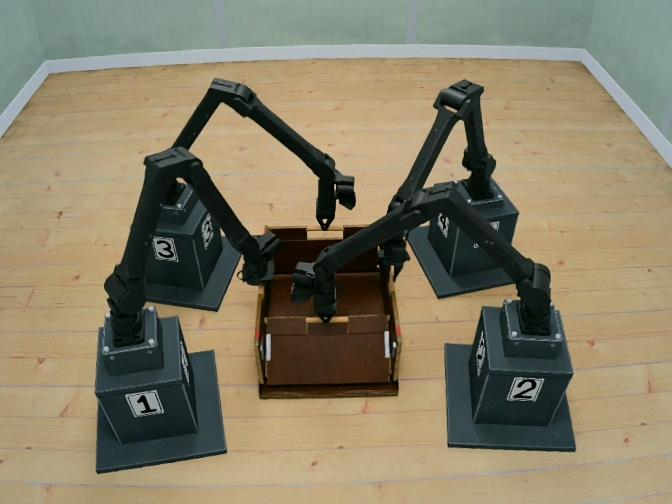

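Request:
{"fn": "move", "kwargs": {
  "arm2": {"target":[-0.212,0.020,0.266,0,0.7071,-0.7071,0],"speed":0.1,"joints":{"gripper_m":0.012}}
}}

Request:
{"fn": "move", "kwargs": {
  "arm2": {"target":[-0.28,0.020,0.284,0,0.7071,-0.7071,0],"speed":0.1,"joints":{"gripper_m":0.012}}
}}

Request:
{"fn": "move", "kwargs": {
  "arm2": {"target":[-0.345,0.020,0.282,0,0.7071,-0.7071,0],"speed":0.07,"joints":{"gripper_m":0.012}}
}}

Request:
{"fn": "move", "kwargs": {
  "arm2": {"target":[-0.39,0.020,0.278,0,0.7071,-0.7071,0],"speed":0.05,"joints":{"gripper_m":0.012}},
  "cameras": ["arm2_cam_wrist","cam_high","cam_low"]
}}

Request:
{"fn": "zoom_image", "kwargs": {
  "camera": "cam_high",
  "region": [230, 210, 430, 420]
}}

Scene clock: 82.07 s.
Joint torques (N m): arm1=[0.32 -20.84 1.4 -1.22 -0.78 -0.11] | arm2=[1.67 -28.04 5.14 -0.81 -0.79 0.17] | arm3=[1.44 -18.2 5.33 0.08 -1.86 0.07] | arm4=[3.72 -18.9 4.42 -1.11 -1.21 0.43]
Motor temperatures (°C): arm1=[27 33 28 26 24 23 26] | arm2=[23 28 26 24 27 26 25] | arm3=[26 28 29 23 30 23 28] | arm4=[24 28 27 29 28 25 27]
Heat: arm1: hottest joint2_rad 33 °C; arm2: hottest joint2_rad 28 °C; arm3: hottest joint5_rad 30 °C; arm4: hottest joint4_rad 29 °C.
move: arm2 off_target
Joint velocities: within noise
arm1, arm3, arm4: as last shown
arm2.joint_positions: joint1_rad=-0.106 joint2_rad=+2.334 joint3_rad=+1.579 joint4_rad=-0.840 joint5_rad=+0.019 joint6_rad=-0.243 gripper_m=+0.01620
arm2.joint_status: gripper_m off_target (ended at +0.01619, target +0.01200)
arm2.hand: x=-0.1977 y=+0.0114 z=+0.2322 quat_wxyz=(+0.005, +0.707, -0.707, +0.014) (m; scene frame)
arm2.hand_target: x=-0.2109 y=+0.0209 z=+0.2644 quat_wxyz=(-0.001, +0.707, -0.707, +0.000) (m; scene frame)
arm2.hand_status: off_target (0.038 m and 1.7 deg from the pose sent, 0.121 m and 1.3 deg at the start)
pictures: none

Scene clock: 83.47 s.
Joint torques (N m): arm1=[0.09 -21.25 1.57 -1.29 -0.78 -0.1] | arm2=[2.14 -26.58 5.39 -0.42 -0.54 0.18] | arm3=[1.67 -18.37 5.31 0.1 -1.94 0.1] | arm4=[3.72 -18.9 4.42 -1.11 -1.21 0.43]
Motor temperatures (°C): arm1=[27 33 28 26 24 23 26] | arm2=[23 28 26 24 27 26 25] | arm3=[26 29 29 23 30 23 28] | arm4=[24 28 27 29 28 25 27]
Heat: arm1: hottest joint2_rad 33 °C; arm2: hottest joint2_rad 28 °C; arm3: hottest joint5_rad 30 °C; arm4: hottest joint4_rad 29 °C.
move: arm2 off_target
Joint velocities: within noise
arm1, arm3, arm4: as last shown
arm2.joint_positions: joint1_rad=+0.000 joint2_rad=+2.269 joint3_rad=+1.530 joint4_rad=-0.860 joint5_rad=+0.011 joint6_rad=-0.131 gripper_m=+0.01348
arm2.joint_status: all done
arm2.hand: x=-0.2635 y=+0.0117 z=+0.2560 quat_wxyz=(+0.007, +0.705, -0.709, +0.013) (m; scene frame)
arm2.hand_target: x=-0.2795 y=+0.0204 z=+0.2830 quat_wxyz=(+0.000, +0.708, -0.707, +0.000) (m; scene frame)
arm2.hand_status: off_target (0.034 m and 1.8 deg from the pose sent, 0.098 m and 1.7 deg at the start)
pictures: none

Scene clock: 84.93 s.
Joint torques (N m): arm1=[0.21 -21.66 1.52 -1.29 -0.79 -0.07] | arm2=[6.18 -25.99 4.98 0.02 -1.29 0.39] | arm3=[1.55 -18.43 5.19 0.18 -1.86 0.06] | arm4=[3.72 -18.96 4.42 -1.1 -1.21 0.43]
Motor temperatures (°C): arm1=[27 33 28 26 24 23 26] | arm2=[23 28 26 24 27 26 25] | arm3=[26 29 29 23 30 23 28] | arm4=[24 28 27 29 28 25 28]
Heat: arm1: hottest joint2_rad 33 °C; arm2: hottest joint2_rad 28 °C; arm3: hottest joint5_rad 30 °C; arm4: hottest joint4_rad 29 °C.
move: arm2 off_target
Joint velocities: within noise
arm1, arm4: as last shown
arm2.joint_positions: joint1_rad=+0.061 joint2_rad=+2.257 joint3_rad=+1.516 joint4_rad=-0.860 joint5_rad=+0.031 joint6_rad=-0.041 gripper_m=+0.01248
arm2.joint_status: all done
arm2.hand: x=-0.2965 y=+0.0116 z=+0.2592 quat_wxyz=(+0.000, +0.695, -0.719, +0.022) (m; scene frame)
arm2.hand_target: x=-0.3430 y=+0.0190 z=+0.2808 quat_wxyz=(+0.000, +0.707, -0.707, +0.001) (m; scene frame)
arm2.hand_status: off_target (0.054 m and 3.2 deg from the pose sent, 0.086 m and 1.8 deg at the start)
arm3.joint_positions: joint1_rad=+0.118 joint2_rad=+2.188 joint3_rad=+1.441 joint4_rad=-0.825 joint5_rad=+0.058 joint6_rad=-0.071 gripper_m=+0.01616
arm3.joint_status: not commanded
arm3.hand: x=+0.2541 y=+0.0008 z=+0.2641 quat_wxyz=(+0.022, -0.716, -0.697, +0.017) (m; scene frame)
arm3.hand_target: x=+0.2797 y=-0.0012 z=+0.2659 quat_wxyz=(+0.001, -0.707, -0.707, -0.001) (m; scene frame)
arm3.hand_status: not commanded
pictures: none

Scene clock: 86.37 s.
Joint torques (N m): arm1=[0.21 -21.66 1.59 -1.31 -0.76 -0.09] | arm2=[11.52 -25.52 4.77 0.09 -2.25 0.59] | arm3=[1.79 -17.96 5.24 0.1 -1.86 0.1] | arm4=[3.72 -18.9 4.42 -1.11 -1.21 0.43]
Motor temperatures (°C): arm1=[27 33 28 26 24 23 26] | arm2=[23 28 26 24 27 26 25] | arm3=[26 29 29 23 30 23 28] | arm4=[24 28 27 29 28 25 28]
Heat: arm1: hottest joint2_rad 33 °C; arm2: hottest joint2_rad 28 °C; arm3: hottest joint5_rad 30 °C; arm4: hottest joint4_rad 29 °C.
move: arm2 off_target
Joint velocities: within noise
arm1, arm3, arm4: as last shown
arm2.joint_positions: joint1_rad=+0.069 joint2_rad=+2.256 joint3_rad=+1.512 joint4_rad=-0.852 joint5_rad=+0.053 joint6_rad=+0.005 gripper_m=+0.01246
arm2.joint_status: all done
arm2.hand: x=-0.2972 y=+0.0117 z=+0.2589 quat_wxyz=(-0.009, +0.681, -0.732, +0.028) (m; scene frame)
arm2.hand_target: x=-0.3833 y=+0.0154 z=+0.2762 quat_wxyz=(+0.002, +0.707, -0.707, +0.001) (m; scene frame)
arm2.hand_status: off_target (0.095 m and 5.3 deg from the pose sent, 0.096 m and 3.2 deg at the start)
pictures: arm2_cam_wrist, cam_high, cam_low

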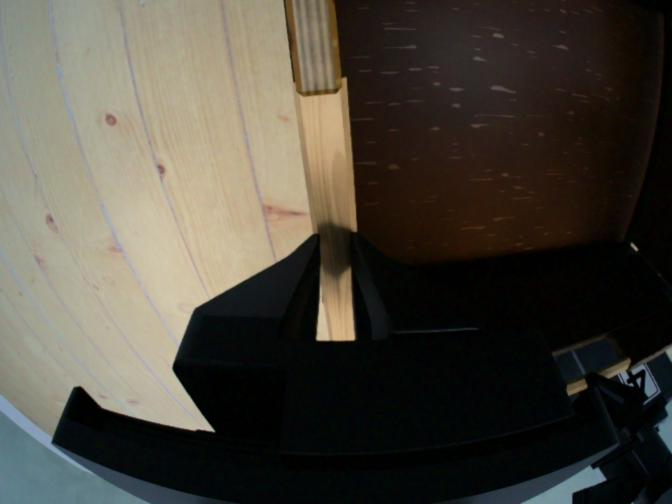

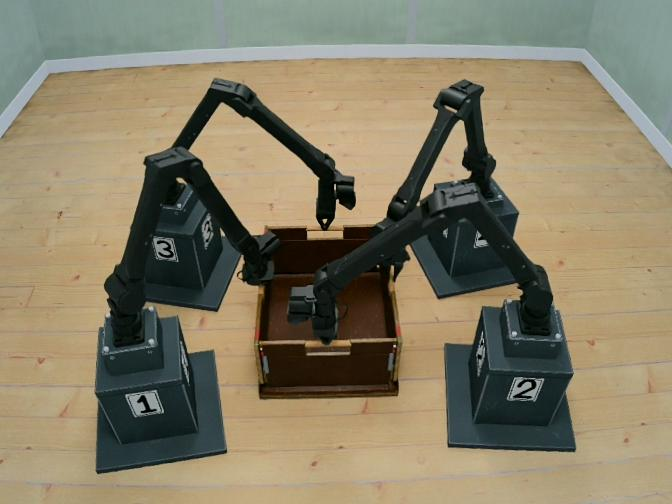

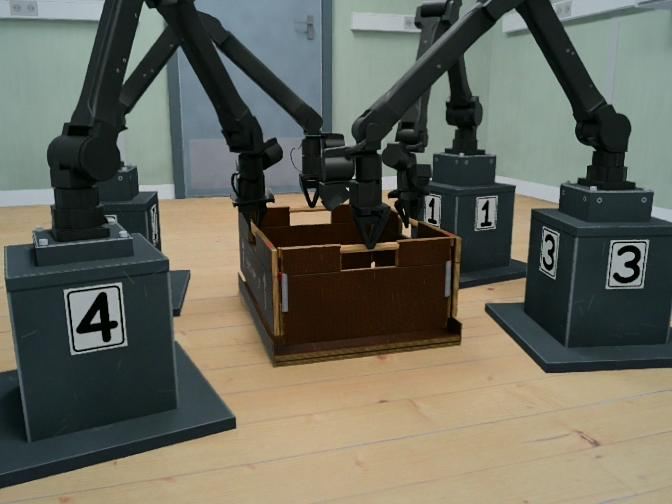

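Scaled by 2.400 from the camera's 672x504 image, which has a finer 960x720 frame.

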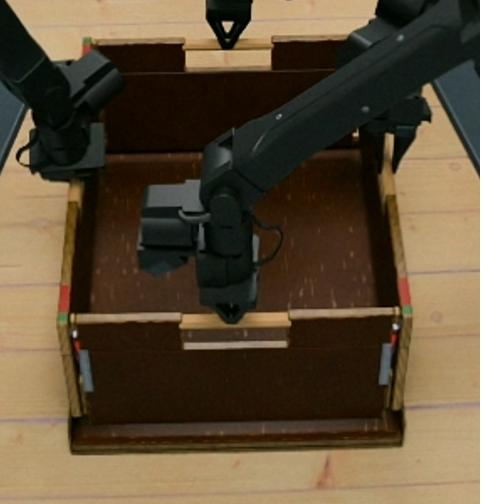

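Request:
{"fn": "move", "kwargs": {
  "arm2": {"target":[-0.245,0.018,0.262,0,0.7071,-0.7071,0],"speed":0.1},
  "arm3": {"target":[0.215,-0.003,0.264,0,0.7071,0.7071,0],"speed":0.1},
  "cameras": ["cam_high","cam_low"]
}}

Scene clock: 93.60 s.
Joint torques (N m): arm1=[0.09 -20.72 1.46 -1.46 -0.81 -0.11] | arm2=[-5.13 -21.95 7.13 0.21 0.65 -0.33] | arm3=[-4.42 -16.67 7.56 -0.24 -0.06 -0.34] | arm4=[3.72 -18.96 4.42 -1.11 -1.21 0.43]
Motor temperatures (°C): arm1=[27 33 28 26 24 23 26] | arm2=[24 28 26 24 28 26 25] | arm3=[26 29 29 23 31 23 28] | arm4=[24 28 27 29 28 25 28]
Heat: arm1: hottest joint2_rad 33 °C; arm2: hottest joint2_rad 28 °C; arm3: hottest joint5_rad 31 °C; arm4: hottest joint4_rad 29 °C.
move: arm2 off_target; arm3 off_target
Joint velocities: within noise
arm1, arm4: as last shown
arm2.joint_positions: joint1_rad=+0.037 joint2_rad=+2.252 joint3_rad=+1.506 joint4_rad=-0.843 joint5_rad=-0.025 joint6_rad=-0.133 gripper_m=+0.01238
arm2.joint_status: not commanded
arm2.hand: x=-0.2919 y=+0.0111 z=+0.2587 quat_wxyz=(+0.015, +0.719, -0.695, -0.004) (m; scene frame)
arm2.hand_target: x=-0.2545 y=+0.0170 z=+0.2621 quat_wxyz=(+0.003, +0.708, -0.706, -0.003) (m; scene frame)
arm2.hand_status: off_target (0.048 m and 2.6 deg from the pose sent, 0.053 m and 5.3 deg at the start)
arm3.joint_positions: joint1_rad=+0.095 joint2_rad=+2.188 joint3_rad=+1.441 joint4_rad=-0.823 joint5_rad=+0.008 joint6_rad=-0.128 gripper_m=+0.01616
arm3.joint_status: not commanded
arm3.hand: x=+0.2496 y=+0.0011 z=+0.2638 quat_wxyz=(+0.002, -0.704, -0.710, +0.002) (m; scene frame)
arm3.hand_target: x=+0.2216 y=-0.0032 z=+0.2641 quat_wxyz=(-0.001, -0.707, -0.707, +0.001) (m; scene frame)
arm3.hand_status: off_target (0.035 m and 0.5 deg from the pose sent, 0.039 m and 3.5 deg at the start)
pictures: cam_high, cam_low

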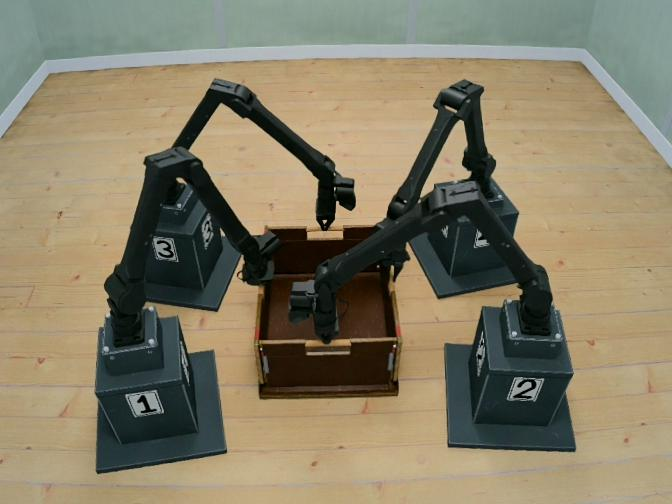

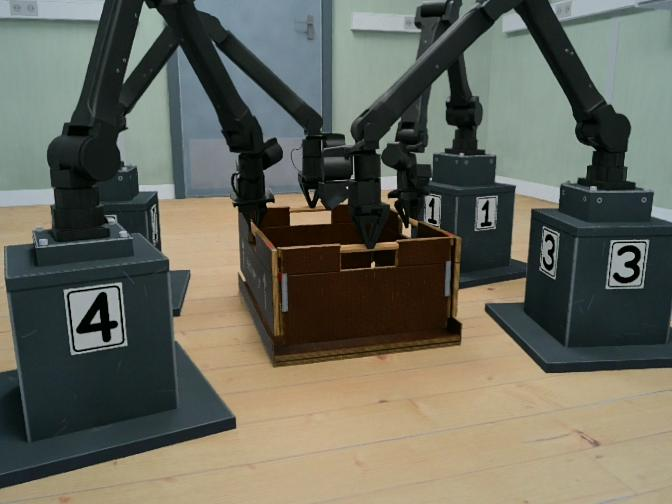

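Request:
{"fn": "move", "kwargs": {
  "arm2": {"target":[-0.286,0.017,0.26,0,0.7071,-0.7071,0],"speed":0.1},
  "arm3": {"target":[0.245,-0.003,0.264,0,0.7071,0.7071,0],"speed":0.1},
  "arm1": {"target":[-0.018,0.217,0.231,0.1736,0,0.9848,0],"speed":0.1},
  "arm4": {"target":[-0.036,-0.192,0.254,0,0.9848,0,-0.1736],"speed":0.1}
}}

Request:
{"fn": "move", "kwargs": {
  "arm1": {"joints":{"gripper_m":0.045}},
  "arm2": {"joints":{"gripper_m":0.045}},
  "arm3": {"joints":{"gripper_m":0.045}},
  "arm4": {"joints":{"gripper_m":0.045}},
  "cameras": ["cam_high","cam_low"]
}}

Scene clock: 96.00 s.
Joint torques (N m): arm1=[-0.15 -18.78 4.49 -0.7 -0.66 -0.29] | arm2=[-0.67 -22.42 5.89 0.49 0.46 0.04] | arm3=[-1.67 -17.32 6.5 -0.09 -0.07 -0.01] | arm4=[1.2 -15.62 9.05 -0.96 -1.01 0.04]
Motor temperatures (°C): arm1=[27 33 28 26 24 23 26] | arm2=[24 28 26 24 28 26 25] | arm3=[26 29 29 23 30 23 28] | arm4=[24 28 27 29 28 25 28]
Heat: arm1: hottest joint2_rad 33 °C; arm2: hottest joint2_rad 28 °C; arm3: hottest joint5_rad 30 °C; arm4: hottest joint4_rad 29 °C.
move: arm1 done; arm2 done; arm3 done; arm4 done
Joint velocities: within noise
arm1.joint_positions: joint1_rad=+0.485 joint2_rad=+2.111 joint3_rad=+0.920 joint4_rad=-0.133 joint5_rad=-0.270 joint6_rad=-0.844 gripper_m=+0.01701
arm1.joint_status: not commanded
arm1.hand: x=-0.0138 y=+0.2191 z=+0.2312 quat_wxyz=(-0.178, -0.011, -0.984, +0.010) (m; scene frame)
arm1.hand_target: x=-0.0162 y=+0.2190 z=+0.2313 quat_wxyz=(-0.174, +0.002, -0.985, +0.000) (m; scene frame)
arm1.hand_status: done (0.005 m and 1.8 deg from the pose sent, 0.006 m and 3.1 deg at the start)
arm2.joint_positions: joint1_rad=+0.041 joint2_rad=+2.252 joint3_rad=+1.506 joint4_rad=-0.843 joint5_rad=-0.012 joint6_rad=-0.107 gripper_m=+0.01237
arm2.joint_status: not commanded
arm2.hand: x=-0.2922 y=+0.0112 z=+0.2587 quat_wxyz=(+0.011, +0.711, -0.703, +0.002) (m; scene frame)
arm2.hand_target: x=-0.2857 y=+0.0151 z=+0.2600 quat_wxyz=(+0.003, +0.707, -0.707, +0.002) (m; scene frame)
arm2.hand_status: done (0.009 m and 1.4 deg from the pose sent, 0.008 m and 2.6 deg at the start)
arm3.joint_positions: joint1_rad=+0.097 joint2_rad=+2.188 joint3_rad=+1.441 joint4_rad=-0.823 joint5_rad=+0.008 joint6_rad=-0.122 gripper_m=+0.01616
arm3.joint_status: not commanded
arm3.hand: x=+0.2505 y=+0.0009 z=+0.2638 quat_wxyz=(+0.002, -0.706, -0.708, +0.002) (m; scene frame)
arm3.hand_target: x=+0.2457 y=-0.0030 z=+0.2640 quat_wxyz=(+0.000, -0.707, -0.707, +0.000) (m; scene frame)
arm3.hand_status: done (0.007 m and 0.3 deg from the pose sent, 0.006 m and 0.5 deg at the start)
arm4.joint_positions: joint1_rad=+0.527 joint2_rad=+1.976 joint3_rad=+1.087 joint4_rad=-0.423 joint5_rad=-0.239 joint6_rad=-0.806 gripper_m=+0.01634
arm4.joint_status: not commanded
arm4.hand: x=-0.0337 y=-0.1954 z=+0.2545 quat_wxyz=(-0.013, +0.985, +0.000, -0.174) (m; scene frame)
arm4.hand_target: x=-0.0360 y=-0.1921 z=+0.2542 quat_wxyz=(+0.000, +0.985, -0.001, -0.174) (m; scene frame)
arm4.hand_status: done (0.004 m and 1.5 deg from the pose sent, 0.007 m and 3.1 deg at the start)
pictures: none

Scene clock: 96.77 s.
Joint torques (N m): arm1=[-1.14 -18.26 4.1 0.76 -0.2 -0.07] | arm2=[-0.21 -22.77 5.94 0.5 0.11 0.03] | arm3=[-1.14 -17.38 6.61 0.03 0.03 -0.01] | arm4=[1.08 -15.91 8.77 0.01 -0.39 0.04]
Motor temperatures (°C): arm1=[27 33 28 26 24 23 26] | arm2=[24 28 26 24 28 26 25] | arm3=[26 29 29 23 30 23 28] | arm4=[24 28 27 29 28 25 28]
Heat: arm1: hottest joint2_rad 33 °C; arm2: hottest joint2_rad 28 °C; arm3: hottest joint5_rad 30 °C; arm4: hottest joint4_rad 29 °C.
move: arm1 done; arm2 done; arm3 done; arm4 done
Joint velocities: within noise
arm1.joint_positions: joint1_rad=+0.488 joint2_rad=+2.111 joint3_rad=+0.923 joint4_rad=-0.172 joint5_rad=-0.280 joint6_rad=-0.877 gripper_m=+0.04495
arm1.joint_status: all done
arm1.hand: x=-0.0159 y=+0.2269 z=+0.2302 quat_wxyz=(-0.171, +0.005, -0.985, -0.004) (m; scene frame)
arm1.hand_target: x=-0.0167 y=+0.2219 z=+0.2303 quat_wxyz=(-0.171, +0.007, -0.985, -0.003) (m; scene frame)
arm1.hand_status: not commanded
arm2.joint_positions: joint1_rad=+0.032 joint2_rad=+2.252 joint3_rad=+1.506 joint4_rad=-0.843 joint5_rad=+0.004 joint6_rad=-0.107 gripper_m=+0.04487
arm2.joint_status: all done
arm2.hand: x=-0.2842 y=+0.0104 z=+0.2587 quat_wxyz=(+0.006, +0.708, -0.706, +0.008) (m; scene frame)
arm2.hand_target: x=-0.2794 y=+0.0148 z=+0.2603 quat_wxyz=(+0.000, +0.704, -0.710, +0.005) (m; scene frame)
arm2.hand_status: not commanded
arm3.joint_positions: joint1_rad=+0.086 joint2_rad=+2.188 joint3_rad=+1.441 joint4_rad=-0.834 joint5_rad=+0.005 joint6_rad=-0.122 gripper_m=+0.04489
arm3.joint_status: all done
arm3.hand: x=+0.2452 y=+0.0043 z=+0.2638 quat_wxyz=(+0.004, -0.710, -0.704, -0.004) (m; scene frame)
arm3.hand_target: x=+0.2405 y=-0.0001 z=+0.2640 quat_wxyz=(+0.002, -0.710, -0.704, -0.004) (m; scene frame)
arm3.hand_status: not commanded
arm4.joint_positions: joint1_rad=+0.525 joint2_rad=+1.976 joint3_rad=+1.090 joint4_rad=-0.456 joint5_rad=-0.257 joint6_rad=-0.805 gripper_m=+0.04494
arm4.joint_status: all done
arm4.hand: x=-0.0314 y=-0.2014 z=+0.2543 quat_wxyz=(+0.004, +0.985, -0.002, -0.171) (m; scene frame)
arm4.hand_target: x=-0.0346 y=-0.1935 z=+0.2538 quat_wxyz=(+0.003, +0.985, -0.002, -0.172) (m; scene frame)
arm4.hand_status: not commanded
pictures: cam_high, cam_low

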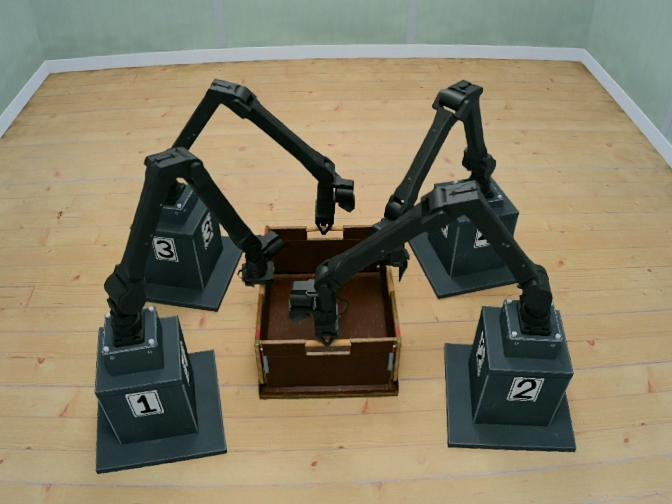

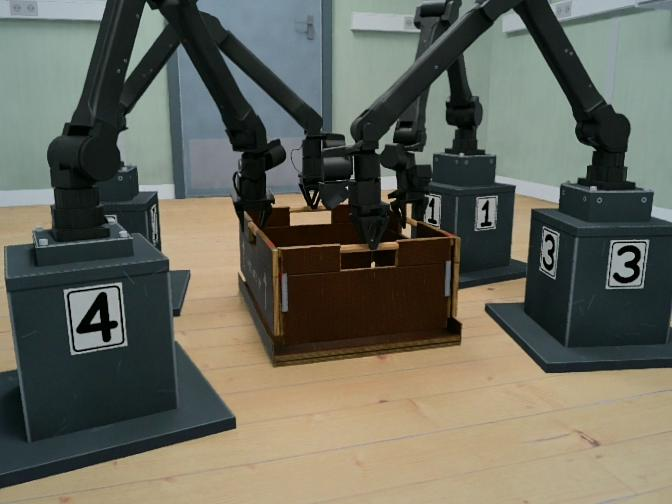

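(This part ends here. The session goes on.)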